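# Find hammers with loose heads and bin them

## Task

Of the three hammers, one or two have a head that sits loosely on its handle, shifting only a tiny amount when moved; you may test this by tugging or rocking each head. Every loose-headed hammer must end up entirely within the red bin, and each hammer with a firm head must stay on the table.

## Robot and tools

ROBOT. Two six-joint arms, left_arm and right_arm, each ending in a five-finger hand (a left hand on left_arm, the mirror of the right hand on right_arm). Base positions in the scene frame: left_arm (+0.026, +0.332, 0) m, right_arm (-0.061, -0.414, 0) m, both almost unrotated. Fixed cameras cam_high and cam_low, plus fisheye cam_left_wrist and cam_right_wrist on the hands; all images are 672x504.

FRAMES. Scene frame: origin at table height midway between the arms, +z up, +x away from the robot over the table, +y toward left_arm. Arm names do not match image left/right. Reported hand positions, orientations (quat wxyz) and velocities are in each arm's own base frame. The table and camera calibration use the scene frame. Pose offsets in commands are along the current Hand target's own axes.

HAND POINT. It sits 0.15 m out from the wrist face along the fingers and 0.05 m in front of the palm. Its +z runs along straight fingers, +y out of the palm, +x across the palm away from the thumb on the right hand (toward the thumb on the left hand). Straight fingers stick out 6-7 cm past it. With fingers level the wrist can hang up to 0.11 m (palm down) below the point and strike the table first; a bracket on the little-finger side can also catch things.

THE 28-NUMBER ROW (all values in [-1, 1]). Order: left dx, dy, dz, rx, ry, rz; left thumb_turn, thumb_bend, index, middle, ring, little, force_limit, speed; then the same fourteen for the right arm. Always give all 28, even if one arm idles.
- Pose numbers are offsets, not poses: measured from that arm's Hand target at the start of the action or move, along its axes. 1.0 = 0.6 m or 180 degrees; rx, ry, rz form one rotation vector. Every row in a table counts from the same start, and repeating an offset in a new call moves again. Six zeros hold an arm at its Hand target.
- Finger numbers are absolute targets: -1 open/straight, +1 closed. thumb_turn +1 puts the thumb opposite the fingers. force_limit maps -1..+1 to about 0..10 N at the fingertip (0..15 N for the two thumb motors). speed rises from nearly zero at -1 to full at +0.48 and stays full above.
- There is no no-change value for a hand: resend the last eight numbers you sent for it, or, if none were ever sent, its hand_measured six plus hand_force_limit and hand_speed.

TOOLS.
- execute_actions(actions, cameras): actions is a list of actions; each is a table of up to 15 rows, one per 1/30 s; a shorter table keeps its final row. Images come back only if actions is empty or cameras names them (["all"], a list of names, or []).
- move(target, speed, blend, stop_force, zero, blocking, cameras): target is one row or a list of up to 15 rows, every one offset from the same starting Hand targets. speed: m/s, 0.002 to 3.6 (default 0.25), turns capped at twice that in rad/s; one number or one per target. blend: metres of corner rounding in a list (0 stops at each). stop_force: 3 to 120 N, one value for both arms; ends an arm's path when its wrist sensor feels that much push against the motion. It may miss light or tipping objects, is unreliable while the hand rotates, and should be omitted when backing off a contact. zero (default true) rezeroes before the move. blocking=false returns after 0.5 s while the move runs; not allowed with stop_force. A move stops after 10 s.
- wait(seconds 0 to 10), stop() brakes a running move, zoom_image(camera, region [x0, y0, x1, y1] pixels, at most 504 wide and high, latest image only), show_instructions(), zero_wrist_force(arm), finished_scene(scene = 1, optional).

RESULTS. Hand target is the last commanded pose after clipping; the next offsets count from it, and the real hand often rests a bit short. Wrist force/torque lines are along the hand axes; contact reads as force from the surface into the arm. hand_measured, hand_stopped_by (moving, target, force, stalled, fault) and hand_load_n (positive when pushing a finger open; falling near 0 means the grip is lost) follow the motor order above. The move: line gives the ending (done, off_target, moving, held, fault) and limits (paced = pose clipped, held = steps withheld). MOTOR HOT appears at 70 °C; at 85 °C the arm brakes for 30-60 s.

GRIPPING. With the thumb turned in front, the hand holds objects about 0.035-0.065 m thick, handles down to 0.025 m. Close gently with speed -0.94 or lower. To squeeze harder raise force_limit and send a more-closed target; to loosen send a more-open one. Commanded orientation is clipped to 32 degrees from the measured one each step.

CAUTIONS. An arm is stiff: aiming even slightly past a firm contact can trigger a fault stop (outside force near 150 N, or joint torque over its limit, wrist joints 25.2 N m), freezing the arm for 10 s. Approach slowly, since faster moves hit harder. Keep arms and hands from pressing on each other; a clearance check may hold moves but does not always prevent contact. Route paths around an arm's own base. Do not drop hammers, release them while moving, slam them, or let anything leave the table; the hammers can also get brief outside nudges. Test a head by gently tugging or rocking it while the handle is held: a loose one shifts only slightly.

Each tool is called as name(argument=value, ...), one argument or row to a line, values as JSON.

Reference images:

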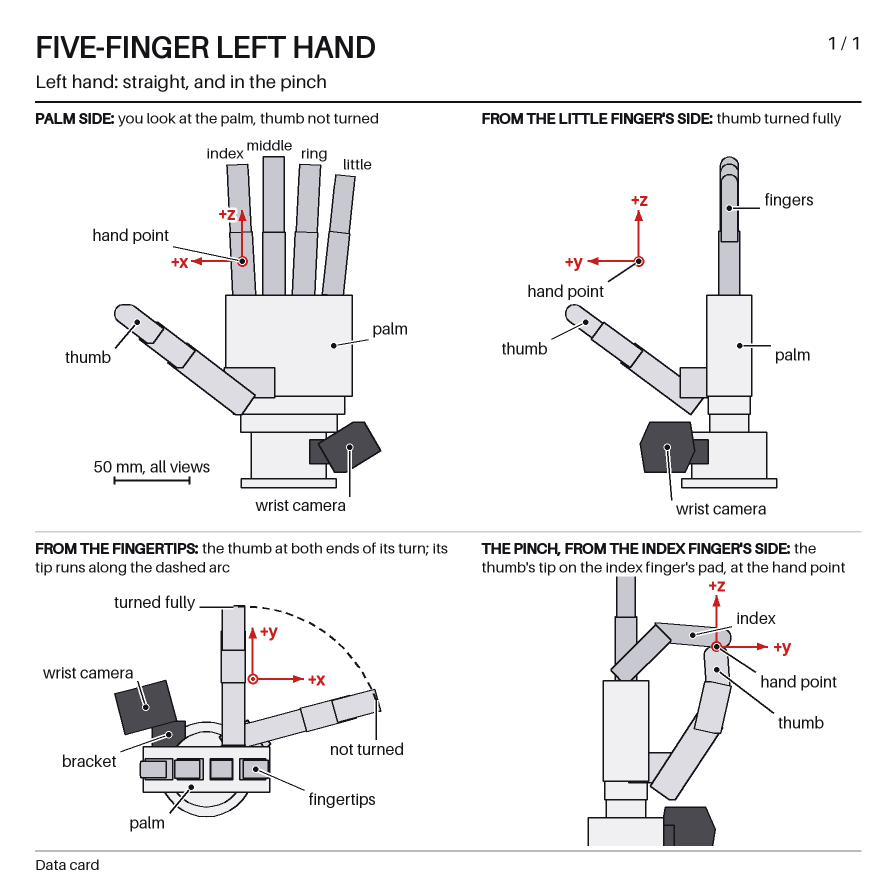

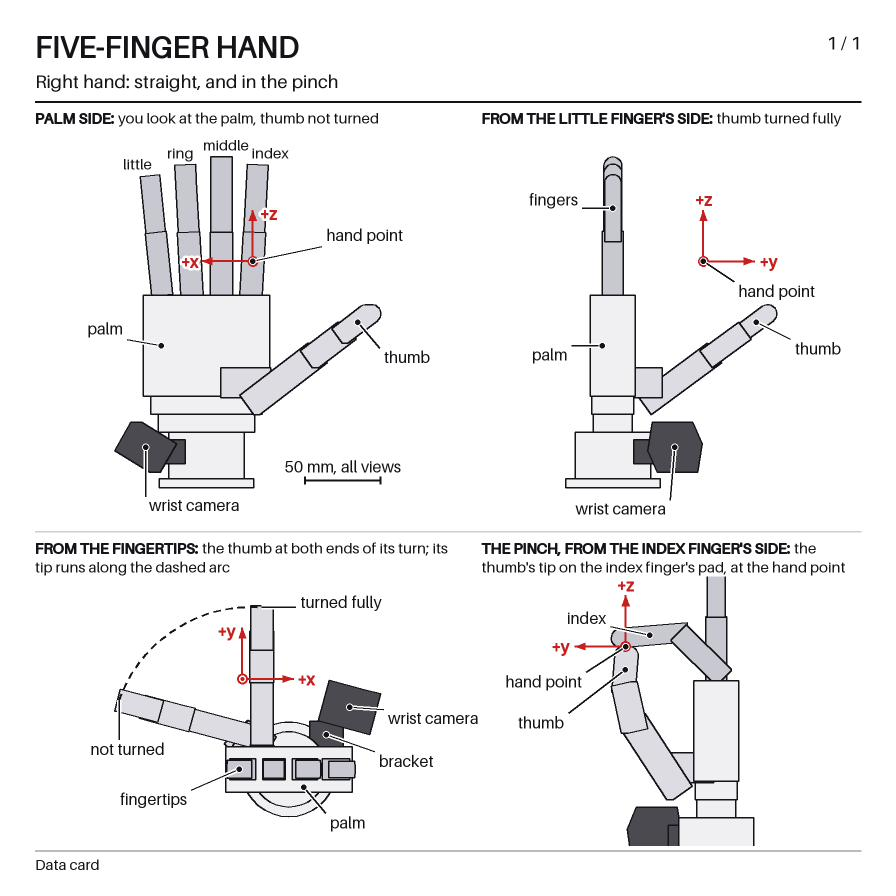

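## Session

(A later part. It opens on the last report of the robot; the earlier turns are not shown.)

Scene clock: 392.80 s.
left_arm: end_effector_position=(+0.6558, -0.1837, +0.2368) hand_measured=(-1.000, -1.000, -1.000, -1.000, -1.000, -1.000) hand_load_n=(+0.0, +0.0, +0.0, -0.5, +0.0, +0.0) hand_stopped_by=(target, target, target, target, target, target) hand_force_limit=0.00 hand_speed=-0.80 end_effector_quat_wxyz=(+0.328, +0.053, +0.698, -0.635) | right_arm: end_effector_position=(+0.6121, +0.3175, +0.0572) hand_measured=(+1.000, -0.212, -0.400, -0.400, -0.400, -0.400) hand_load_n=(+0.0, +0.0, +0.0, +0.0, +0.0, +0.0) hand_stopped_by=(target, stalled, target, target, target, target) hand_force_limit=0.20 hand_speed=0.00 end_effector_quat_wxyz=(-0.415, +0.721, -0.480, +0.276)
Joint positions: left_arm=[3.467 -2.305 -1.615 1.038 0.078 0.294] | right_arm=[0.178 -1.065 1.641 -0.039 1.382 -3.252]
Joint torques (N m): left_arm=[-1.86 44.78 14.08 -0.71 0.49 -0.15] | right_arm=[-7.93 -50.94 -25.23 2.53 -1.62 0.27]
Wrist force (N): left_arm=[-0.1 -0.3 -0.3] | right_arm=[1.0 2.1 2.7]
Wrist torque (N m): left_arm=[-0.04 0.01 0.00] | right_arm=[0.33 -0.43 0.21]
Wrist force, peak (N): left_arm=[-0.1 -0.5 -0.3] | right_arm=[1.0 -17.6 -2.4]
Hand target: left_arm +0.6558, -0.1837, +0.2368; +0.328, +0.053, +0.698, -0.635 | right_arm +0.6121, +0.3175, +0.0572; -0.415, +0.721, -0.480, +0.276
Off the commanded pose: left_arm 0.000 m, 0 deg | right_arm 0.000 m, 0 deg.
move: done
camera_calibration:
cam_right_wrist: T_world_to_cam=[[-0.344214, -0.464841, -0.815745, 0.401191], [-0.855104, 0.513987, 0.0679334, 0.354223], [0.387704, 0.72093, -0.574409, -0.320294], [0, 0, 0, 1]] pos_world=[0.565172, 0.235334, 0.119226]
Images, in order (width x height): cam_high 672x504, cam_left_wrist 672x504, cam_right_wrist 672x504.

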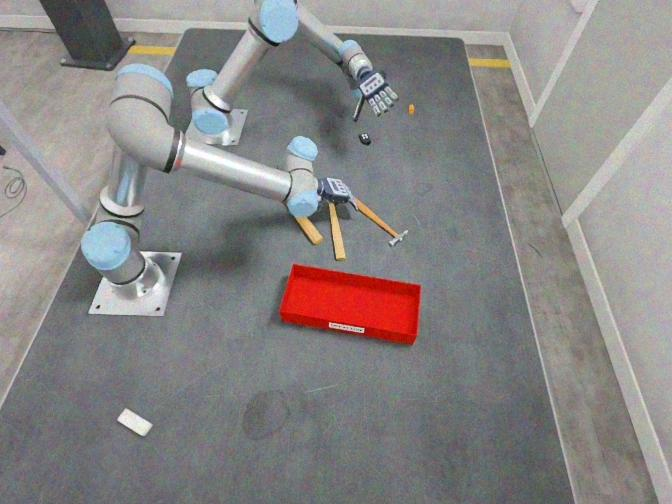

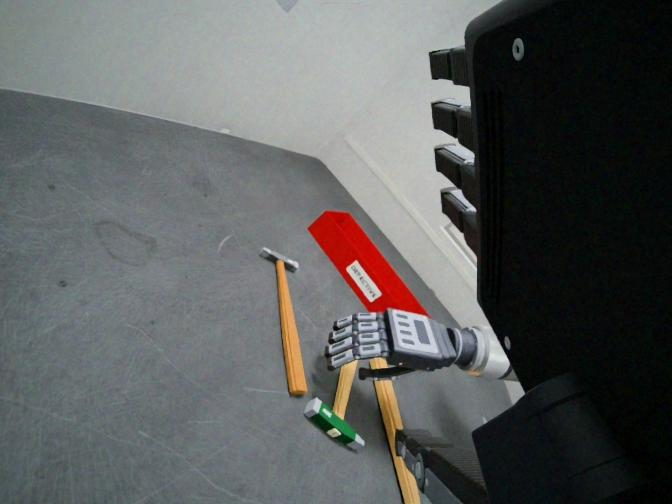

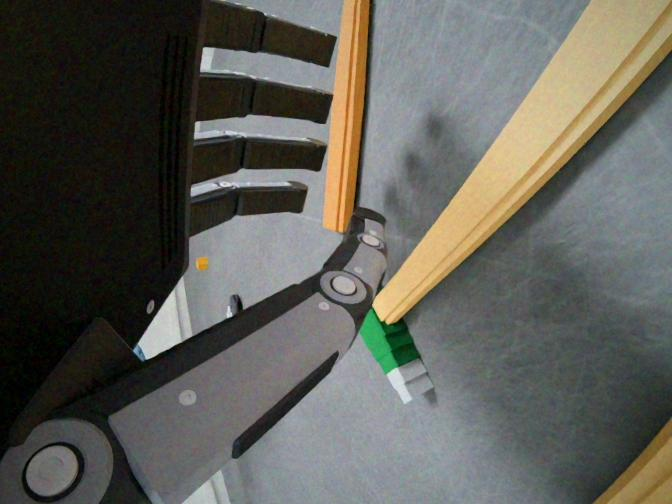

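move(
  target=[
    [0,0,0,0,0,0,-1,-1,-1,-1,-1,-1,0,-0.8,0.0188,0.0348,-0.0203,0,0.0582,0.0336,1,-0.55,-0.4,-0.4,-0.4,-0.4,0.2,0],
  ],
  speed=0.1,
  cameras=["cam_right_wrist"],
)

zoom_image(
  camera="cam_right_wrist",
  region=[280, 0, 660, 450],
)

Scene clock: 416.87 s.
left_arm: end_effector_position=(+0.6558, -0.1837, +0.2368) hand_measured=(-1.000, -1.000, -1.000, -1.000, -1.000, -1.000) hand_load_n=(+0.0, -0.5, +0.0, +0.0, +0.0, +0.0) hand_stopped_by=(target, target, target, target, target, target) hand_force_limit=0.00 hand_speed=-0.80 end_effector_quat_wxyz=(+0.328, +0.053, +0.698, -0.635) | right_arm: end_effector_position=(+0.5971, +0.2990, +0.0453) hand_measured=(+1.000, -0.550, -0.400, -0.400, -0.400, -0.400) hand_load_n=(+0.0, +0.0, +0.0, +0.0, +0.0, +0.0) hand_stopped_by=(target, target, target, target, target, target) hand_force_limit=0.20 hand_speed=0.00 end_effector_quat_wxyz=(-0.384, +0.667, -0.554, +0.318)
Joint positions: left_arm=[3.467 -2.305 -1.615 1.038 0.078 0.294] | right_arm=[0.228 -1.094 1.723 -0.102 1.607 -3.12]
Joint torques (N m): left_arm=[-1.18 44.92 14.41 -0.74 0.38 -0.17] | right_arm=[8.58 -50.88 -8.13 -2.66 2.56 1.4]
Wrist force (N): left_arm=[0.0 -0.2 0.0] | right_arm=[0.8 2.4 3.0]
Wrist torque (N m): left_arm=[-0.04 -0.01 0.01] | right_arm=[0.34 -0.42 0.21]
Wrist force, peak (N): left_arm=[-0.4 -0.1 -0.5] | right_arm=[0.9 2.5 2.9]
Hand target: left_arm +0.6558, -0.1837, +0.2368; +0.328, +0.053, +0.698, -0.635 | right_arm +0.5971, +0.2990, +0.0453; -0.384, +0.667, -0.554, +0.318
Off the commanded pose: left_arm 0.000 m, 0 deg | right_arm 0.000 m, 0 deg.
move: done
camera_calibration:
cam_right_wrist: T_world_to_cam=[[-0.433991, -0.382908, -0.815496, 0.406862], [-0.728432, 0.681782, 0.0675332, 0.225927], [0.530131, 0.623342, -0.574809, -0.36379], [0, 0, 0, 1]] pos_world=[0.534003, 0.228524, 0.107427]
Images, in order (width x height): cam_right_wrist 672x504.

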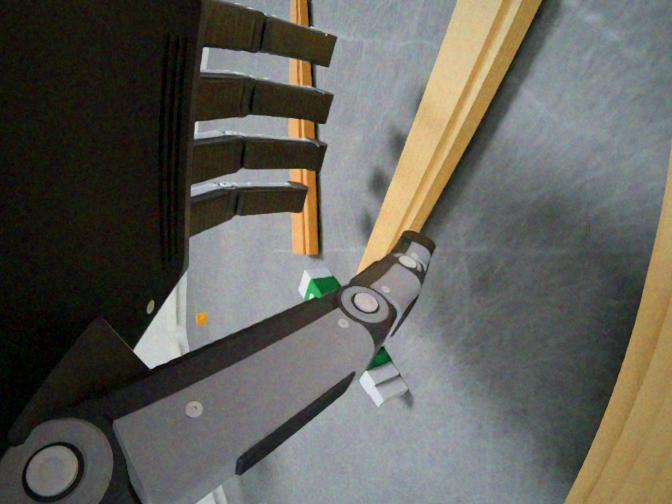

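Scaled by 1.120 from the camera's 672x504 image, which has a finer 960x720 frame.

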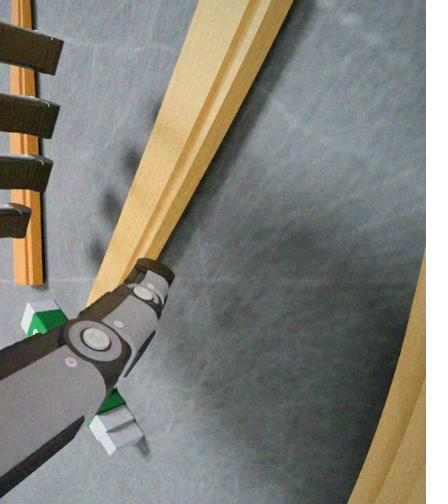

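move(
  target=[
    [0,0,0,0,0,0,-1,-1,-1,-1,-1,-1,0,-0.8,0,0.0421,0.0166,0,0,0,1,-0.55,-0.4,-0.4,-0.4,-0.4,0.2,0],
  ],
  speed=0.03,
  stop_force=4,
  cameras=["cam_right_wrist"],
)

Scene clock: 432.23 s.
left_arm: end_effector_position=(+0.6558, -0.1837, +0.2368) hand_measured=(-1.000, -1.000, -1.000, -1.000, -1.000, -1.000) hand_load_n=(+0.0, +0.0, +0.0, +0.0, +0.0, +0.0) hand_stopped_by=(target, target, target, target, target, target) hand_force_limit=0.00 hand_speed=-0.80 end_effector_quat_wxyz=(+0.328, +0.053, +0.698, -0.635) | right_arm: end_effector_position=(+0.5930, +0.2983, +0.0184) hand_measured=(+1.000, -0.550, -0.400, -0.400, -0.400, -0.400) hand_load_n=(+0.0, +0.0, +0.0, +0.0, +0.0, +0.0) hand_stopped_by=(target, target, target, target, target, target) hand_force_limit=0.20 hand_speed=0.00 end_effector_quat_wxyz=(-0.384, +0.667, -0.554, +0.318)
Joint positions: left_arm=[3.467 -2.305 -1.615 1.038 0.078 0.294] | right_arm=[0.229 -1.062 1.757 -0.168 1.608 -3.119]
Joint torques (N m): left_arm=[-1.55 45.05 13.72 -0.79 0.45 -0.14] | right_arm=[7.94 -26.95 -7.37 -2.46 2.7 1.66]
Wrist force (N): left_arm=[-0.1 -0.2 0.0] | right_arm=[1.0 1.4 1.9]
Wrist torque (N m): left_arm=[-0.03 0.02 0.00] | right_arm=[0.31 -0.42 0.20]
Wrist force, peak (N): left_arm=[0.1 -0.3 -0.6] | right_arm=[1.0 2.3 3.2]
Hand target: left_arm +0.6558, -0.1837, +0.2368; +0.328, +0.053, +0.698, -0.635 | right_arm +0.5930, +0.2983, +0.0184; -0.384, +0.667, -0.554, +0.318
Off the commanded pose: left_arm 0.000 m, 0 deg | right_arm 0.000 m, 0 deg.
move: done
camera_calibration:
cam_right_wrist: T_world_to_cam=[[-0.434022, -0.382878, -0.815493, 0.382974], [-0.728413, 0.681798, 0.0675688, 0.225352], [0.530131, 0.623342, -0.574809, -0.376576], [0, 0, 0, 1]] pos_world=[0.530003, 0.227723, 0.0806264]
Images, in order (width x height): cam_right_wrist 672x504.

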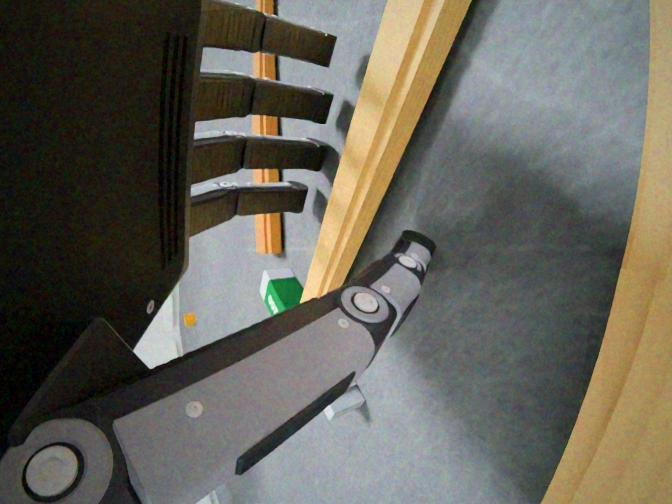

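execute_actions(
  actions=[
    [[0,0,0,0,0,0,-1,-1,-1,-1,-1,-1,0,-0.8,0,0,0,0,0,0,1,-0.55,0.3,0.3,0.3,0.3,0,-0.7]],
    [[0,0,0,0,0,0,-1,-1,-1,-1,-1,-1,0,-0.8,0,0,0,0,0,0,1,-0.55,0.3,0.3,0.3,0.3,0,-0.7]],
    [[0,0,0,0,0,0,-1,-1,-1,-1,-1,-1,0,-0.8,0,0,0,0,0,0,1,-0.55,0.3,0.3,0.3,0.3,0,-0.7]],
  ],
  cameras=["cam_right_wrist", "cam_left_wrist"],
)

Scene clock: 440.43 s.
left_arm: end_effector_position=(+0.6558, -0.1837, +0.2368) hand_measured=(-1.000, -1.000, -1.000, -1.000, -1.000, -1.000) hand_load_n=(+0.0, +0.0, +0.0, +0.0, +0.0, +0.5) hand_stopped_by=(target, target, target, target, target, target) hand_force_limit=0.00 hand_speed=-0.80 end_effector_quat_wxyz=(+0.328, +0.053, +0.698, -0.635) | right_arm: end_effector_position=(+0.5930, +0.2983, +0.0184) hand_measured=(+1.000, -0.550, +0.178, -0.294, +0.260, +0.300) hand_load_n=(+0.5, +4.0, +1.5, +7.0, +5.5, +0.0) hand_stopped_by=(target, target, force, force, force, target) hand_force_limit=0.00 hand_speed=-0.70 end_effector_quat_wxyz=(-0.384, +0.667, -0.554, +0.318)
Joint positions: left_arm=[3.467 -2.305 -1.615 1.038 0.078 0.294] | right_arm=[0.229 -1.062 1.757 -0.168 1.608 -3.119]
Joint torques (N m): left_arm=[-1.48 45.01 13.95 -0.76 0.48 -0.28] | right_arm=[7.19 -27.05 -12.4 3.86 0.92 1.19]
Wrist force (N): left_arm=[0.1 -0.2 -0.2] | right_arm=[2.6 -6.8 0.8]
Wrist torque (N m): left_arm=[-0.02 -0.02 0.01] | right_arm=[0.41 -0.46 0.01]
Wrist force, peak (N): left_arm=[-0.3 -0.5 -0.2] | right_arm=[2.7 -7.0 1.0]
Hand target: left_arm +0.6558, -0.1837, +0.2368; +0.328, +0.053, +0.698, -0.635 | right_arm +0.5930, +0.2983, +0.0184; -0.384, +0.667, -0.554, +0.318
Off the commanded pose: left_arm 0.000 m, 0 deg | right_arm 0.000 m, 0 deg.
camera_calibration:
cam_right_wrist: T_world_to_cam=[[-0.43407, -0.382876, -0.815469, 0.382996], [-0.72836, 0.681855, 0.0675607, 0.225312], [0.530164, 0.623281, -0.574844, -0.376577], [0, 0, 0, 1]] pos_world=[0.530003, 0.227723, 0.0806264]
Images, in order (width x height): cam_left_wrist 672x504, cam_right_wrist 672x504.

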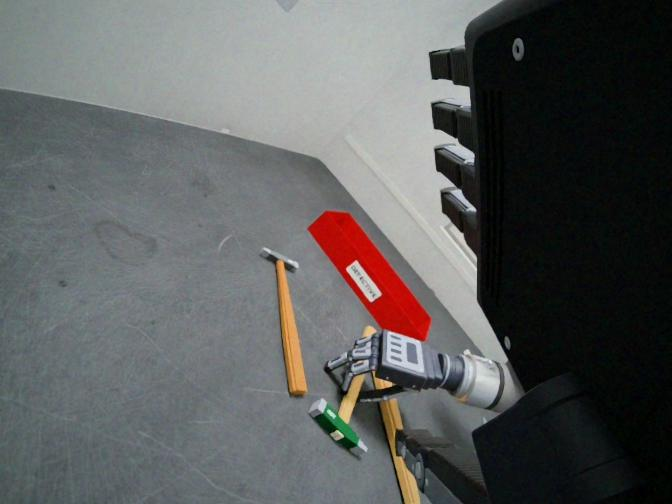

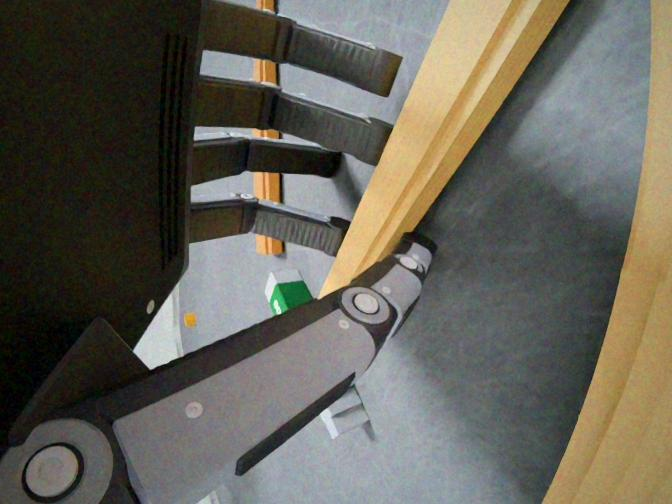

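execute_actions(
  actions=[
    [[0,0,0,0,0,0,-1,-1,-1,-1,-1,-1,0,-0.8,0,0,0,0,0,0,1,-0.55,-0.4,-0.4,-0.4,-0.4,0,-0.3]],
    [[0,0,0,0,0,0,-1,-1,-1,-1,-1,-1,0,-0.8,0,0,0,0,0,0,1,-0.55,-0.4,-0.4,-0.4,-0.4,0,-0.3]],
  ],
)

move(
  target=[
    [0,0,0,0,0,0,-1,-1,-1,-1,-1,-1,0,-0.8,0,-0.0390,-0.0225,0,0,0,1,-0.55,-0.4,-0.4,-0.4,-0.4,0,-0.3],
  ],
  speed=0.1,
  cameras=["cam_right_wrist"],
)

zoom_image(
  camera="cam_right_wrist",
  region=[252, 0, 672, 420],
)

Scene clock: 462.13 s.
left_arm: end_effector_position=(+0.6558, -0.1837, +0.2368) hand_measured=(-1.000, -1.000, -1.000, -1.000, -1.000, -1.000) hand_load_n=(+0.0, +0.0, +0.0, +0.0, +0.0, +0.0) hand_stopped_by=(target, target, target, target, target, target) hand_force_limit=0.00 hand_speed=-0.80 end_effector_quat_wxyz=(+0.328, +0.053, +0.698, -0.635) | right_arm: end_effector_position=(+0.5930, +0.2983, +0.0184) hand_measured=(+1.000, -0.550, -0.400, -0.400, -0.400, -0.400) hand_load_n=(-0.5, +2.0, +0.0, +0.0, -0.5, +0.0) hand_stopped_by=(target, target, target, target, target, target) hand_force_limit=0.00 hand_speed=-0.30 end_effector_quat_wxyz=(-0.384, +0.667, -0.554, +0.318)
Joint positions: left_arm=[3.467 -2.305 -1.615 1.038 0.078 0.294] | right_arm=[0.229 -1.062 1.757 -0.168 1.608 -3.119]
Joint torques (N m): left_arm=[-2.07 45.23 14.22 -0.8 0.5 -0.26] | right_arm=[6.41 -31.43 -19.36 -3.03 -1.74 0.69]
Wrist force (N): left_arm=[-0.2 -0.2 -0.1] | right_arm=[1.0 -0.3 -2.1]
Wrist torque (N m): left_arm=[-0.02 0.03 0.00] | right_arm=[0.13 -0.40 0.19]
Wrist force, peak (N): left_arm=[-0.3 -0.3 -0.4] | right_arm=[2.6 -7.2 1.1]
Hand target: left_arm +0.6558, -0.1837, +0.2368; +0.328, +0.053, +0.698, -0.635 | right_arm +0.5930, +0.2983, +0.0184; -0.384, +0.667, -0.554, +0.318
Off the commanded pose: left_arm 0.000 m, 0 deg | right_arm 0.000 m, 0 deg.

Scene clock: 463.00 s.
left_arm: end_effector_position=(+0.6558, -0.1837, +0.2368) hand_measured=(-1.000, -1.000, -1.000, -1.000, -1.000, -1.000) hand_load_n=(+0.0, +0.0, +0.0, +0.0, +0.0, +0.0) hand_stopped_by=(target, target, target, target, target, target) hand_force_limit=0.00 hand_speed=-0.80 end_effector_quat_wxyz=(+0.328, +0.053, +0.698, -0.635) | right_arm: end_effector_position=(+0.5931, +0.2983, +0.0454) hand_measured=(+1.000, -0.550, -0.400, -0.400, -0.400, -0.400) hand_load_n=(+0.0, +0.0, +0.0, +0.0, +0.0, +0.0) hand_stopped_by=(target, target, target, target, target, target) hand_force_limit=0.00 hand_speed=-0.30 end_effector_quat_wxyz=(-0.384, +0.667, -0.554, +0.318)
Joint positions: left_arm=[3.467 -2.305 -1.615 1.038 0.078 0.294] | right_arm=[0.229 -1.102 1.735 -0.107 1.608 -3.119]
Joint torques (N m): left_arm=[-1.68 44.88 13.63 -0.82 0.52 -0.33] | right_arm=[1.57 -50.44 -25.77 2.49 -2 0.26]
Wrist force (N): left_arm=[-0.1 0.2 0.1] | right_arm=[0.9 1.9 2.7]
Wrist torque (N m): left_arm=[0.03 0.01 -0.01] | right_arm=[0.30 -0.42 0.20]
Wrist force, peak (N): left_arm=[-0.3 -0.2 -0.4] | right_arm=[1.0 2.6 2.8]
Hand target: left_arm +0.6558, -0.1837, +0.2368; +0.328, +0.053, +0.698, -0.635 | right_arm +0.5931, +0.2983, +0.0455; -0.384, +0.667, -0.554, +0.318
Off the commanded pose: left_arm 0.000 m, 0 deg | right_arm 0.000 m, 0 deg.
move: done
camera_calibration:
cam_right_wrist: T_world_to_cam=[[-0.433991, -0.382908, -0.815496, 0.404983], [-0.728432, 0.681782, 0.0675332, 0.223556], [0.530131, 0.623342, -0.574809, -0.361229], [0, 0, 0, 1]] pos_world=[0.530103, 0.227824, 0.107527]
Images, in order (width x height): cam_right_wrist 672x504.

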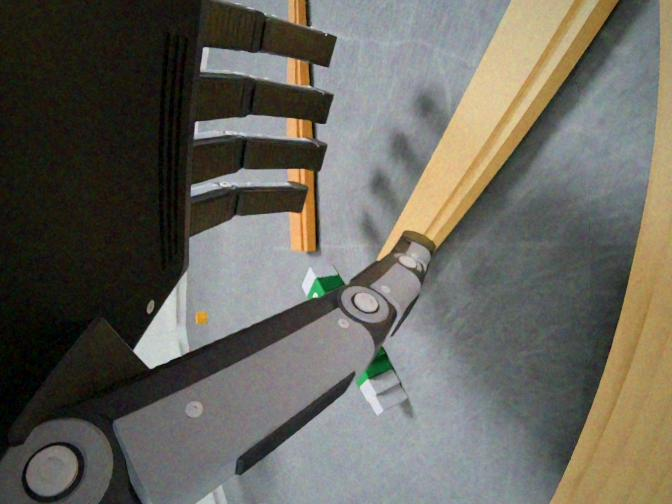

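Scaled by 1.200 from the camera's 672x504 image, which has a finer 960x720 frame.

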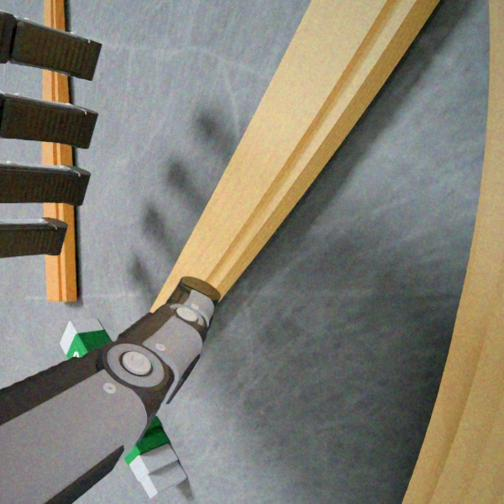

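move(
  target=[
    [0,0,0,0,0,0,-1,-1,-1,-1,-1,-1,0,-0.8,0,0.0465,0.003,0,0.0380,0.0219,1,-0.55,-0.4,-0.4,-0.4,-0.4,0,-0.3],
  ],
  speed=0.04,
  cameras=["cam_right_wrist"],
)

Scene clock: 479.27 s.
left_arm: end_effector_position=(+0.6558, -0.1837, +0.2368) hand_measured=(-1.000, -1.000, -1.000, -1.000, -1.000, -1.000) hand_load_n=(+0.0, +0.0, +0.0, +0.0, +0.0, +0.0) hand_stopped_by=(target, target, target, target, target, target) hand_force_limit=0.00 hand_speed=-0.80 end_effector_quat_wxyz=(+0.328, +0.053, +0.698, -0.635) | right_arm: end_effector_position=(+0.5809, +0.2960, +0.0205) hand_measured=(+1.000, -0.550, -0.400, -0.400, -0.400, -0.400) hand_load_n=(+0.0, +0.0, +0.0, +0.0, -0.5, +0.0) hand_stopped_by=(target, target, target, target, target, target) hand_force_limit=0.00 hand_speed=-0.30 end_effector_quat_wxyz=(-0.361, +0.627, -0.598, +0.344)
Joint positions: left_arm=[3.467 -2.305 -1.615 1.038 0.078 0.294] | right_arm=[0.288 -1.072 1.769 -0.158 1.778 -3.019]
Joint torques (N m): left_arm=[-1.76 45.28 13.75 -0.76 0.45 -0.31] | right_arm=[8.47 -26.36 -6.32 -2.46 2.58 1.72]
Wrist force (N): left_arm=[0.1 -0.3 -0.2] | right_arm=[1.1 2.0 2.7]
Wrist torque (N m): left_arm=[-0.04 -0.02 0.02] | right_arm=[0.31 -0.45 0.21]
Wrist force, peak (N): left_arm=[-0.3 -0.5 -0.2] | right_arm=[0.8 2.5 3.2]
Hand target: left_arm +0.6558, -0.1837, +0.2368; +0.328, +0.053, +0.698, -0.635 | right_arm +0.5809, +0.2960, +0.0204; -0.361, +0.627, -0.598, +0.344
Off the commanded pose: left_arm 0.000 m, 0 deg | right_arm 0.000 m, 0 deg.
move: done
camera_calibration:
cam_right_wrist: T_world_to_cam=[[-0.482465, -0.320124, -0.815321, 0.388], [-0.627909, 0.775387, 0.0671194, 0.13187], [0.610703, 0.54433, -0.575106, -0.390999], [0, 0, 0, 1]] pos_world=[0.508783, 0.23479, 0.0826274]
Images, in order (width x height): cam_right_wrist 672x504.

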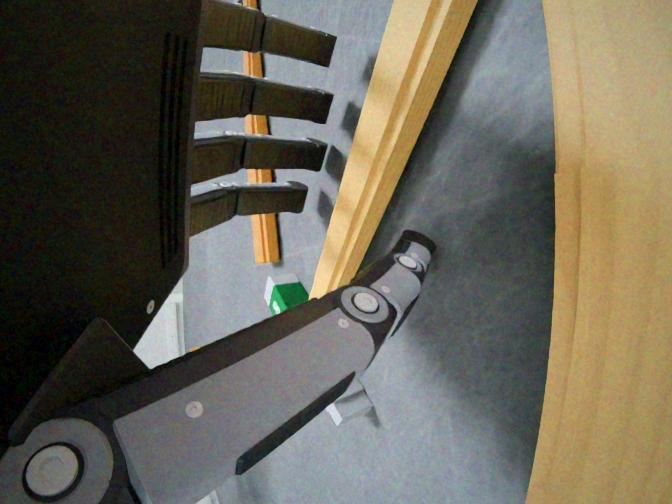

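execute_actions(
  actions=[
    [[0,0,0,0,0,0,-1,-1,-1,-1,-1,-1,0,-0.8,0,0,0,0,0,0,1,-0.55,0.3,0.3,-0.4,-0.4,0,-0.7]],
    [[0,0,0,0,0,0,-1,-1,-1,-1,-1,-1,0,-0.8,0,0,0,0,0,0,1,-0.55,0.3,0.3,-0.4,-0.4,0,-0.7]],
    [[0,0,0,0,0,0,-1,-1,-1,-1,-1,-1,0,-0.8,0,0,0,0,0,0,1,-0.55,0.3,0.3,-0.4,-0.4,0,-0.7]],
  ],
  cameras=["cam_right_wrist"],
)

Scene clock: 490.13 s.
left_arm: end_effector_position=(+0.6558, -0.1837, +0.2368) hand_measured=(-1.000, -1.000, -1.000, -1.000, -1.000, -1.000) hand_load_n=(+0.0, +0.0, +0.0, +0.0, +0.0, +0.0) hand_stopped_by=(target, target, target, target, target, target) hand_force_limit=0.00 hand_speed=-0.80 end_effector_quat_wxyz=(+0.328, +0.053, +0.698, -0.635) | right_arm: end_effector_position=(+0.5809, +0.2960, +0.0204) hand_measured=(+1.000, -0.552, +0.232, +0.178, -0.400, -0.400) hand_load_n=(+0.0, +4.0, +4.5, +1.5, +0.0, +0.0) hand_stopped_by=(target, target, force, force, target, target) hand_force_limit=0.00 hand_speed=-0.70 end_effector_quat_wxyz=(-0.361, +0.627, -0.598, +0.344)
Joint positions: left_arm=[3.467 -2.305 -1.615 1.038 0.078 0.294] | right_arm=[0.288 -1.072 1.769 -0.158 1.778 -3.019]
Joint torques (N m): left_arm=[-1.56 45.37 13.73 -0.78 0.53 -0.41] | right_arm=[5.09 -30.32 -11.76 -0.38 1.99 1.12]
Wrist force (N): left_arm=[-0.2 -0.3 -0.2] | right_arm=[0.8 -0.1 0.9]
Wrist torque (N m): left_arm=[-0.04 0.03 0.00] | right_arm=[0.20 -0.36 0.21]
Wrist force, peak (N): left_arm=[-0.4 -0.3 -0.4] | right_arm=[1.0 2.1 4.4]
Hand target: left_arm +0.6558, -0.1837, +0.2368; +0.328, +0.053, +0.698, -0.635 | right_arm +0.5809, +0.2960, +0.0204; -0.361, +0.627, -0.598, +0.344
Off the commanded pose: left_arm 0.000 m, 0 deg | right_arm 0.000 m, 0 deg.
camera_calibration:
cam_right_wrist: T_world_to_cam=[[-0.482534, -0.320079, -0.815297, 0.387974], [-0.627823, 0.775455, 0.0671403, 0.131746], [0.610736, 0.54426, -0.575137, -0.390936], [0, 0, 0, 1]] pos_world=[0.508683, 0.23479, 0.0826274]
Images, in order (width x height): cam_right_wrist 672x504.

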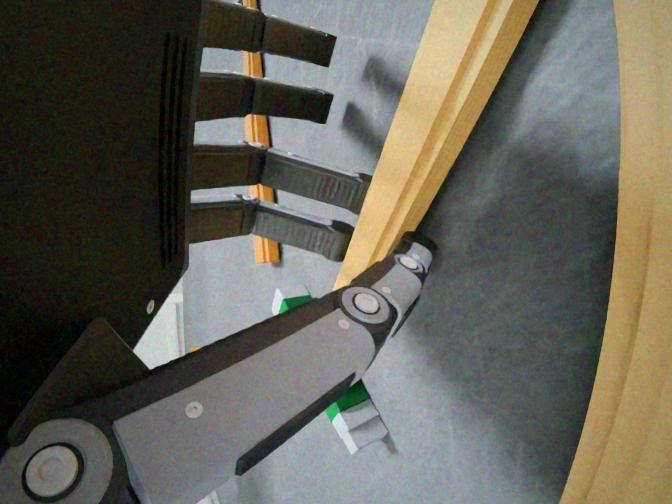

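execute_actions(
  actions=[
    [[0,0,0,0,0,0,-1,-1,-1,-1,-1,-1,0,-0.8,0,0,0,0,0,0,1,-0.35,0.5,0.5,-0.4,-0.4,0.3,-0.8]],
    [[0,0,0,0,0,0,-1,-1,-1,-1,-1,-1,0,-0.8,0,0,0,0,0,0,1,-0.35,0.5,0.5,-0.4,-0.4,0.3,-0.8]],
  ],
  cameras=["cam_right_wrist"],
)

Scene clock: 499.47 s.
left_arm: end_effector_position=(+0.6558, -0.1837, +0.2368) hand_measured=(-1.000, -1.000, -1.000, -1.000, -1.000, -1.000) hand_load_n=(+0.0, +0.0, +0.0, +0.0, +0.0, +0.0) hand_stopped_by=(target, target, target, target, target, target) hand_force_limit=0.00 hand_speed=-0.80 end_effector_quat_wxyz=(+0.328, +0.053, +0.698, -0.635) | right_arm: end_effector_position=(+0.5809, +0.2960, +0.0204) hand_measured=(+1.000, -0.540, +0.248, +0.192, -0.400, -0.400) hand_load_n=(+0.0, +11.5, +8.5, +11.0, +0.0, +0.0) hand_stopped_by=(target, force, force, force, target, target) hand_force_limit=0.30 hand_speed=-0.80 end_effector_quat_wxyz=(-0.361, +0.627, -0.598, +0.344)
Joint positions: left_arm=[3.467 -2.305 -1.615 1.038 0.078 0.294] | right_arm=[0.288 -1.072 1.769 -0.158 1.778 -3.019]
Joint torques (N m): left_arm=[-2.22 45.45 13.82 -0.83 0.48 -0.42] | right_arm=[4.37 -42.71 -22.92 2.12 0.03 -1.04]
Wrist force (N): left_arm=[-0.1 -0.3 -0.2] | right_arm=[0.2 -1.4 1.0]
Wrist torque (N m): left_arm=[-0.02 0.01 0.00] | right_arm=[0.20 -0.34 0.22]
Wrist force, peak (N): left_arm=[-0.1 -0.4 -0.3] | right_arm=[0.8 -0.2 2.6]
Hand target: left_arm +0.6558, -0.1837, +0.2368; +0.328, +0.053, +0.698, -0.635 | right_arm +0.5809, +0.2960, +0.0204; -0.361, +0.627, -0.598, +0.344
Off the commanded pose: left_arm 0.000 m, 0 deg | right_arm 0.000 m, 0 deg.
camera_calibration:
cam_right_wrist: T_world_to_cam=[[-0.482534, -0.320079, -0.815297, 0.387974], [-0.627823, 0.775455, 0.0671403, 0.131746], [0.610736, 0.54426, -0.575137, -0.390936], [0, 0, 0, 1]] pos_world=[0.508683, 0.23479, 0.0826274]
Images, in order (width x height): cam_right_wrist 672x504.

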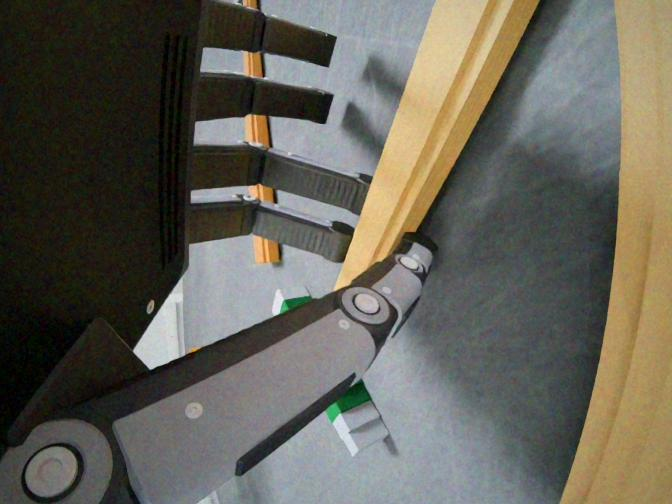

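move(
  target=[
    [0,0,0,0,0,0,-1,-1,-1,-1,-1,-1,0,-0.8,0,-0.0866,-0.05,0,0,0,1,-0.35,0.5,0.5,-0.4,-0.4,0.3,-0.8],
  ],
  speed=0.05,
  cameras=["cam_right_wrist","cam_left_wrist"],
)

Scene clock: 506.40 s.
left_arm: end_effector_position=(+0.6558, -0.1837, +0.2368) hand_measured=(-1.000, -1.000, -1.000, -1.000, -1.000, -1.000) hand_load_n=(+0.0, +0.0, +0.0, +0.0, +0.0, +0.0) hand_stopped_by=(target, target, target, target, target, target) hand_force_limit=0.00 hand_speed=-0.80 end_effector_quat_wxyz=(+0.328, +0.053, +0.698, -0.635) | right_arm: end_effector_position=(+0.5811, +0.2960, +0.0804) hand_measured=(+1.000, -0.540, +0.248, +0.192, -0.400, -0.400) hand_load_n=(+1.0, +10.5, +0.0, +13.0, +0.0, +0.0) hand_stopped_by=(target, force, force, force, target, target) hand_force_limit=0.30 hand_speed=-0.80 end_effector_quat_wxyz=(-0.361, +0.627, -0.598, +0.344)
Joint positions: left_arm=[3.467 -2.305 -1.615 1.038 0.078 0.294] | right_arm=[0.288 -1.155 1.713 -0.018 1.778 -3.019]
Joint torques (N m): left_arm=[-1.74 45.28 14.03 -0.91 0.59 -0.5] | right_arm=[-9.75 -51.07 -28.36 2.51 -1.97 -1.49]
Wrist force (N): left_arm=[0.1 -0.1 0.0] | right_arm=[0.8 4.0 3.6]
Wrist torque (N m): left_arm=[-0.02 -0.02 0.01] | right_arm=[0.37 -0.46 0.24]
Wrist force, peak (N): left_arm=[-0.5 -0.2 -0.4] | right_arm=[0.5 4.3 3.8]
Hand target: left_arm +0.6558, -0.1837, +0.2368; +0.328, +0.053, +0.698, -0.635 | right_arm +0.5811, +0.2960, +0.0804; -0.361, +0.627, -0.598, +0.344
Off the commanded pose: left_arm 0.000 m, 0 deg | right_arm 0.000 m, 0 deg.
move: done
camera_calibration:
cam_right_wrist: T_world_to_cam=[[-0.482534, -0.320079, -0.815297, 0.436939], [-0.627823, 0.775455, 0.0671403, 0.127773], [0.610736, 0.54426, -0.575137, -0.356662], [0, 0, 0, 1]] pos_world=[0.508883, 0.23489, 0.142527]
Images, in order (width x height): cam_left_wrist 672x504, cam_right_wrist 672x504.

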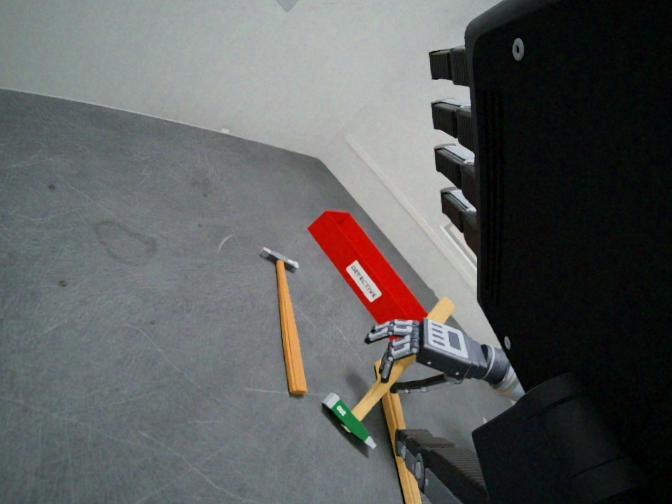

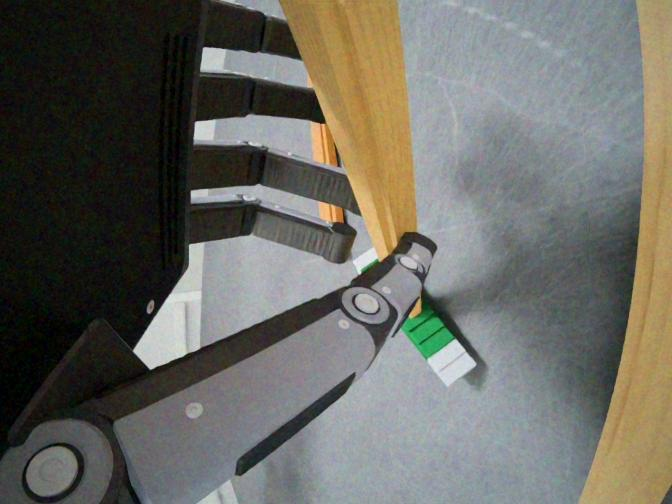

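execute_actions(
  actions=[
    [[0,0,0,0,0,0,-1,-1,-1,-1,-1,-1,0,-0.8,0,0,0,0,0,0,1,-0.35,0.5,0.5,0.7,0.7,0,-0.7]],
    [[0,0,0,0,0,0,-1,-1,-1,-1,-1,-1,0,-0.8,0,0,0,0,0,0,1,-0.35,0.5,0.5,0.7,0.7,0,-0.7]],
    [[0,0,0,0,0,0,-1,-1,-1,-1,-1,-1,0,-0.8,0,0,0,0,0,0,1,-0.35,0.5,0.5,0.7,0.7,0,-0.7]],
  ],
  cameras=["cam_right_wrist", "cam_left_wrist"],
)

Scene clock: 522.67 s.
left_arm: end_effector_position=(+0.6558, -0.1837, +0.2368) hand_measured=(-1.000, -1.000, -1.000, -1.000, -1.000, -1.000) hand_load_n=(+0.0, +0.5, +0.0, +0.0, +0.0, +0.0) hand_stopped_by=(target, target, target, target, target, target) hand_force_limit=0.00 hand_speed=-0.80 end_effector_quat_wxyz=(+0.328, +0.053, +0.698, -0.635) | right_arm: end_effector_position=(+0.5811, +0.2960, +0.0805) hand_measured=(+1.000, -0.540, +0.248, +0.192, +0.260, +0.482) hand_load_n=(+6.0, +12.0, +0.0, +8.0, +1.5, +4.0) hand_stopped_by=(target, force, force, force, force, force) hand_force_limit=0.00 hand_speed=-0.70 end_effector_quat_wxyz=(-0.361, +0.627, -0.598, +0.344)
Joint positions: left_arm=[3.467 -2.305 -1.615 1.038 0.078 0.294] | right_arm=[0.288 -1.155 1.713 -0.018 1.778 -3.019]
Joint torques (N m): left_arm=[-1.43 45.61 14.17 -0.84 0.59 -0.51] | right_arm=[-7.96 -43.57 -23.58 1.01 -1.16 1.3]
Wrist force (N): left_arm=[0.0 -0.3 -0.2] | right_arm=[0.7 1.5 1.7]
Wrist torque (N m): left_arm=[-0.03 -0.01 0.01] | right_arm=[0.26 -0.47 0.30]
Wrist force, peak (N): left_arm=[-0.1 0.0 -0.6] | right_arm=[0.6 4.1 4.1]
Hand target: left_arm +0.6558, -0.1837, +0.2368; +0.328, +0.053, +0.698, -0.635 | right_arm +0.5811, +0.2960, +0.0804; -0.361, +0.627, -0.598, +0.344
Off the commanded pose: left_arm 0.000 m, 0 deg | right_arm 0.000 m, 0 deg.
camera_calibration:
cam_right_wrist: T_world_to_cam=[[-0.482534, -0.320079, -0.815297, 0.437021], [-0.627823, 0.775455, 0.0671403, 0.127766], [0.610736, 0.54426, -0.575137, -0.356604], [0, 0, 0, 1]] pos_world=[0.508883, 0.23489, 0.142627]
Images, in order (width x height): cam_left_wrist 672x504, cam_right_wrist 672x504.

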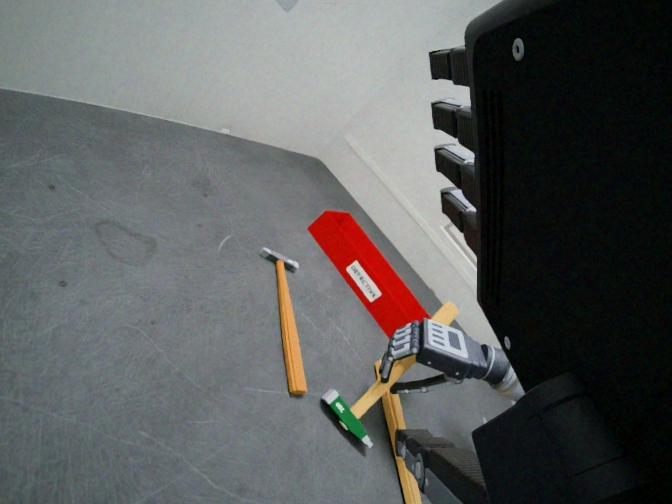

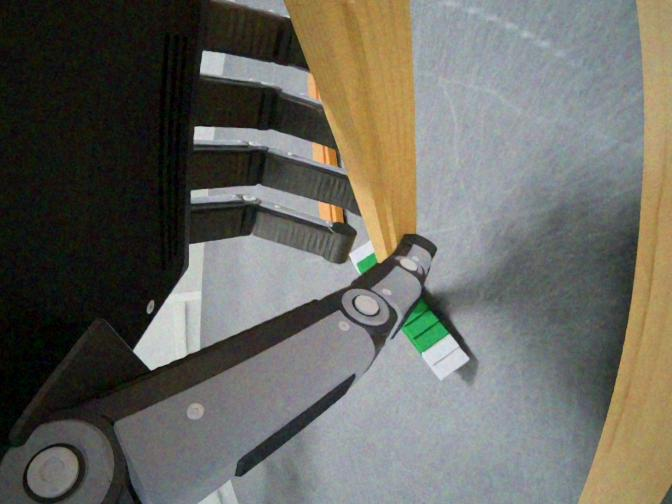

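execute_actions(
  actions=[
    [[0,0,0,0,0,0,-1,-1,-1,-1,-1,-1,0,-0.8,0,0,0,0,0,0,1,-0.3,0.7,0.6,0.75,0.75,0.4,-0.7]],
    [[0,0,0,0,0,0,-1,-1,-1,-1,-1,-1,0,-0.8,0,0,0,0,0,0,1,-0.3,0.7,0.6,0.75,0.75,0.4,-0.7]],
    [[0,0,0,0,0,0,-1,-1,-1,-1,-1,-1,0,-0.8,0,0,0,0,0,0,1,-0.3,0.7,0.6,0.75,0.75,0.4,-0.7]],
  ],
  cameras=["cam_right_wrist", "cam_left_wrist"],
)

Scene clock: 532.07 s.
left_arm: end_effector_position=(+0.6558, -0.1837, +0.2368) hand_measured=(-1.000, -1.000, -1.000, -1.000, -1.000, -1.000) hand_load_n=(+0.0, +0.0, +0.0, +0.0, +0.0, +0.0) hand_stopped_by=(target, target, target, target, target, target) hand_force_limit=0.00 hand_speed=-0.80 end_effector_quat_wxyz=(+0.328, +0.053, +0.698, -0.635) | right_arm: end_effector_position=(+0.5811, +0.2960, +0.0804) hand_measured=(+1.000, -0.540, +0.700, +0.192, +0.284, +0.590) hand_load_n=(+7.0, +12.0, +0.0, +9.5, +0.0, +5.5) hand_stopped_by=(target, force, target, force, force, force) hand_force_limit=0.40 hand_speed=-0.70 end_effector_quat_wxyz=(-0.361, +0.627, -0.598, +0.344)
Joint positions: left_arm=[3.467 -2.305 -1.615 1.038 0.078 0.294] | right_arm=[0.288 -1.155 1.713 -0.018 1.778 -3.019]
Joint torques (N m): left_arm=[-1.26 45.71 14.23 -0.87 0.55 -0.57] | right_arm=[-8.64 -28.52 -11.94 -2.04 -0.79 1.2]
Wrist force (N): left_arm=[0.0 -0.2 -0.5] | right_arm=[1.2 0.7 1.7]
Wrist torque (N m): left_arm=[0.00 -0.02 0.01] | right_arm=[0.26 -0.52 0.33]
Wrist force, peak (N): left_arm=[-0.3 -0.2 -0.5] | right_arm=[1.1 1.5 2.0]
Hand target: left_arm +0.6558, -0.1837, +0.2368; +0.328, +0.053, +0.698, -0.635 | right_arm +0.5811, +0.2960, +0.0804; -0.361, +0.627, -0.598, +0.344
Off the commanded pose: left_arm 0.000 m, 0 deg | right_arm 0.000 m, 0 deg.
camera_calibration:
cam_right_wrist: T_world_to_cam=[[-0.482534, -0.320079, -0.815297, 0.437021], [-0.627823, 0.775455, 0.0671403, 0.127766], [0.610736, 0.54426, -0.575137, -0.356604], [0, 0, 0, 1]] pos_world=[0.508883, 0.23489, 0.142627]
Images, in order (width x height): cam_left_wrist 672x504, cam_right_wrist 672x504.

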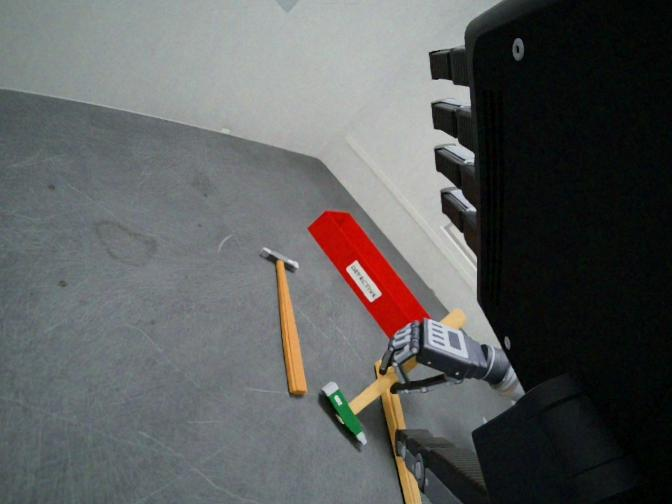

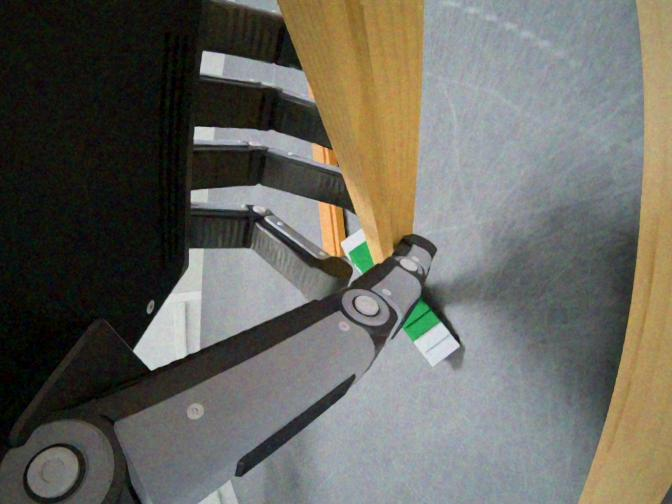

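move(
  target=[
    [0,0,0,0,0,0,-1,-1,-1,-1,-1,-1,0,-0.8,0,-0.1732,-0.1,0,0,0,1,-0.3,0.7,0.6,0.75,0.75,0.4,-0.7],
  ],
  speed=0.08,
  cameras=["all"],
)

Scene clock: 542.50 s.
left_arm: end_effector_position=(+0.6558, -0.1837, +0.2368) hand_measured=(-1.000, -1.000, -1.000, -1.000, -1.000, -1.000) hand_load_n=(+0.0, +0.0, +0.0, +0.0, +0.0, +0.0) hand_stopped_by=(target, target, target, target, target, target) hand_force_limit=0.00 hand_speed=-0.80 end_effector_quat_wxyz=(+0.328, +0.053, +0.698, -0.635) | right_arm: end_effector_position=(+0.5814, +0.2960, +0.2004) hand_measured=(+1.000, -0.540, +0.700, +0.192, +0.284, +0.590) hand_load_n=(+1.0, +10.5, +0.0, +12.0, +0.0, +0.0) hand_stopped_by=(target, force, target, force, force, force) hand_force_limit=0.40 hand_speed=-0.70 end_effector_quat_wxyz=(-0.361, +0.627, -0.598, +0.344)
Joint positions: left_arm=[3.467 -2.305 -1.615 1.038 0.078 0.294] | right_arm=[0.287 -1.268 1.538 0.27 1.778 -3.019]
Joint torques (N m): left_arm=[-1.65 45.8 13.82 -0.88 0.61 -0.58] | right_arm=[-9.47 -48.08 -29.9 2.13 -1.21 -1.15]
Wrist force (N): left_arm=[0.1 -0.1 -0.2] | right_arm=[0.9 4.4 4.0]
Wrist torque (N m): left_arm=[0.00 -0.02 0.01] | right_arm=[0.35 -0.42 0.20]
Wrist force, peak (N): left_arm=[0.0 -0.4 -0.5] | right_arm=[1.3 5.4 3.8]
Hand target: left_arm +0.6558, -0.1837, +0.2368; +0.328, +0.053, +0.698, -0.635 | right_arm +0.5814, +0.2960, +0.2004; -0.361, +0.627, -0.598, +0.344
Off the commanded pose: left_arm 0.000 m, 0 deg | right_arm 0.000 m, 0 deg.
move: done
camera_calibration:
cam_right_wrist: T_world_to_cam=[[-0.482484, -0.3201, -0.815319, 0.534953], [-0.627894, 0.775397, 0.0671449, 0.120015], [0.610703, 0.54433, -0.575106, -0.287897], [0, 0, 0, 1]] pos_world=[0.509283, 0.23489, 0.262527]

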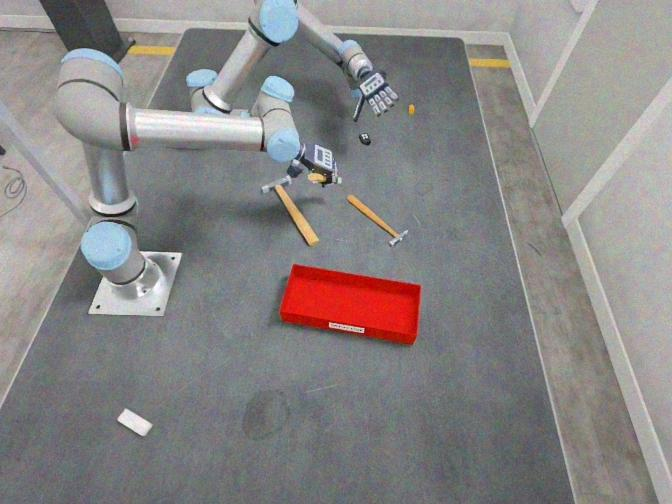

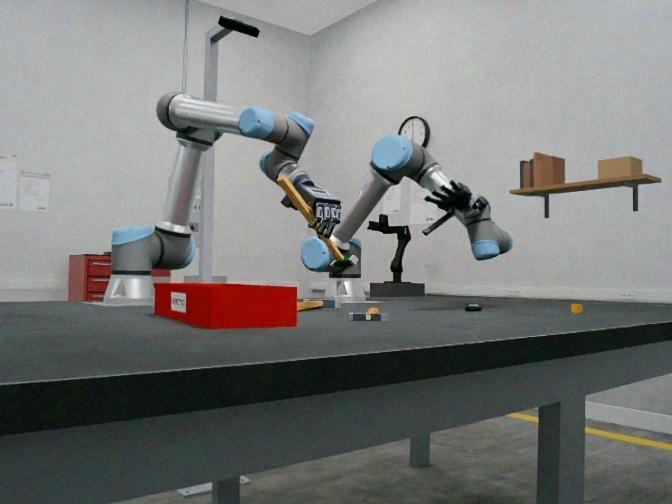

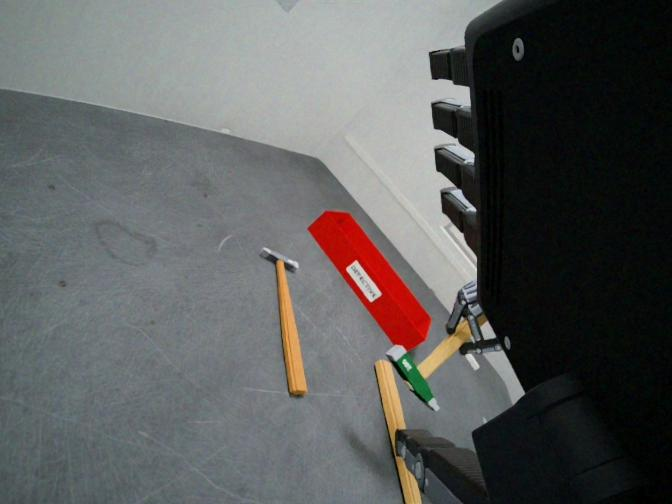

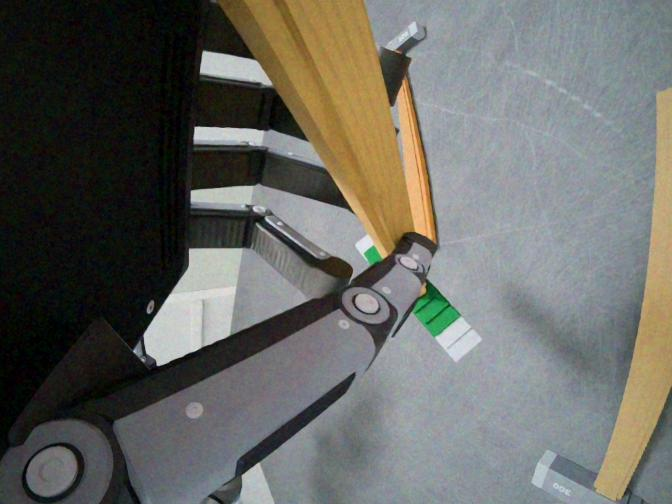

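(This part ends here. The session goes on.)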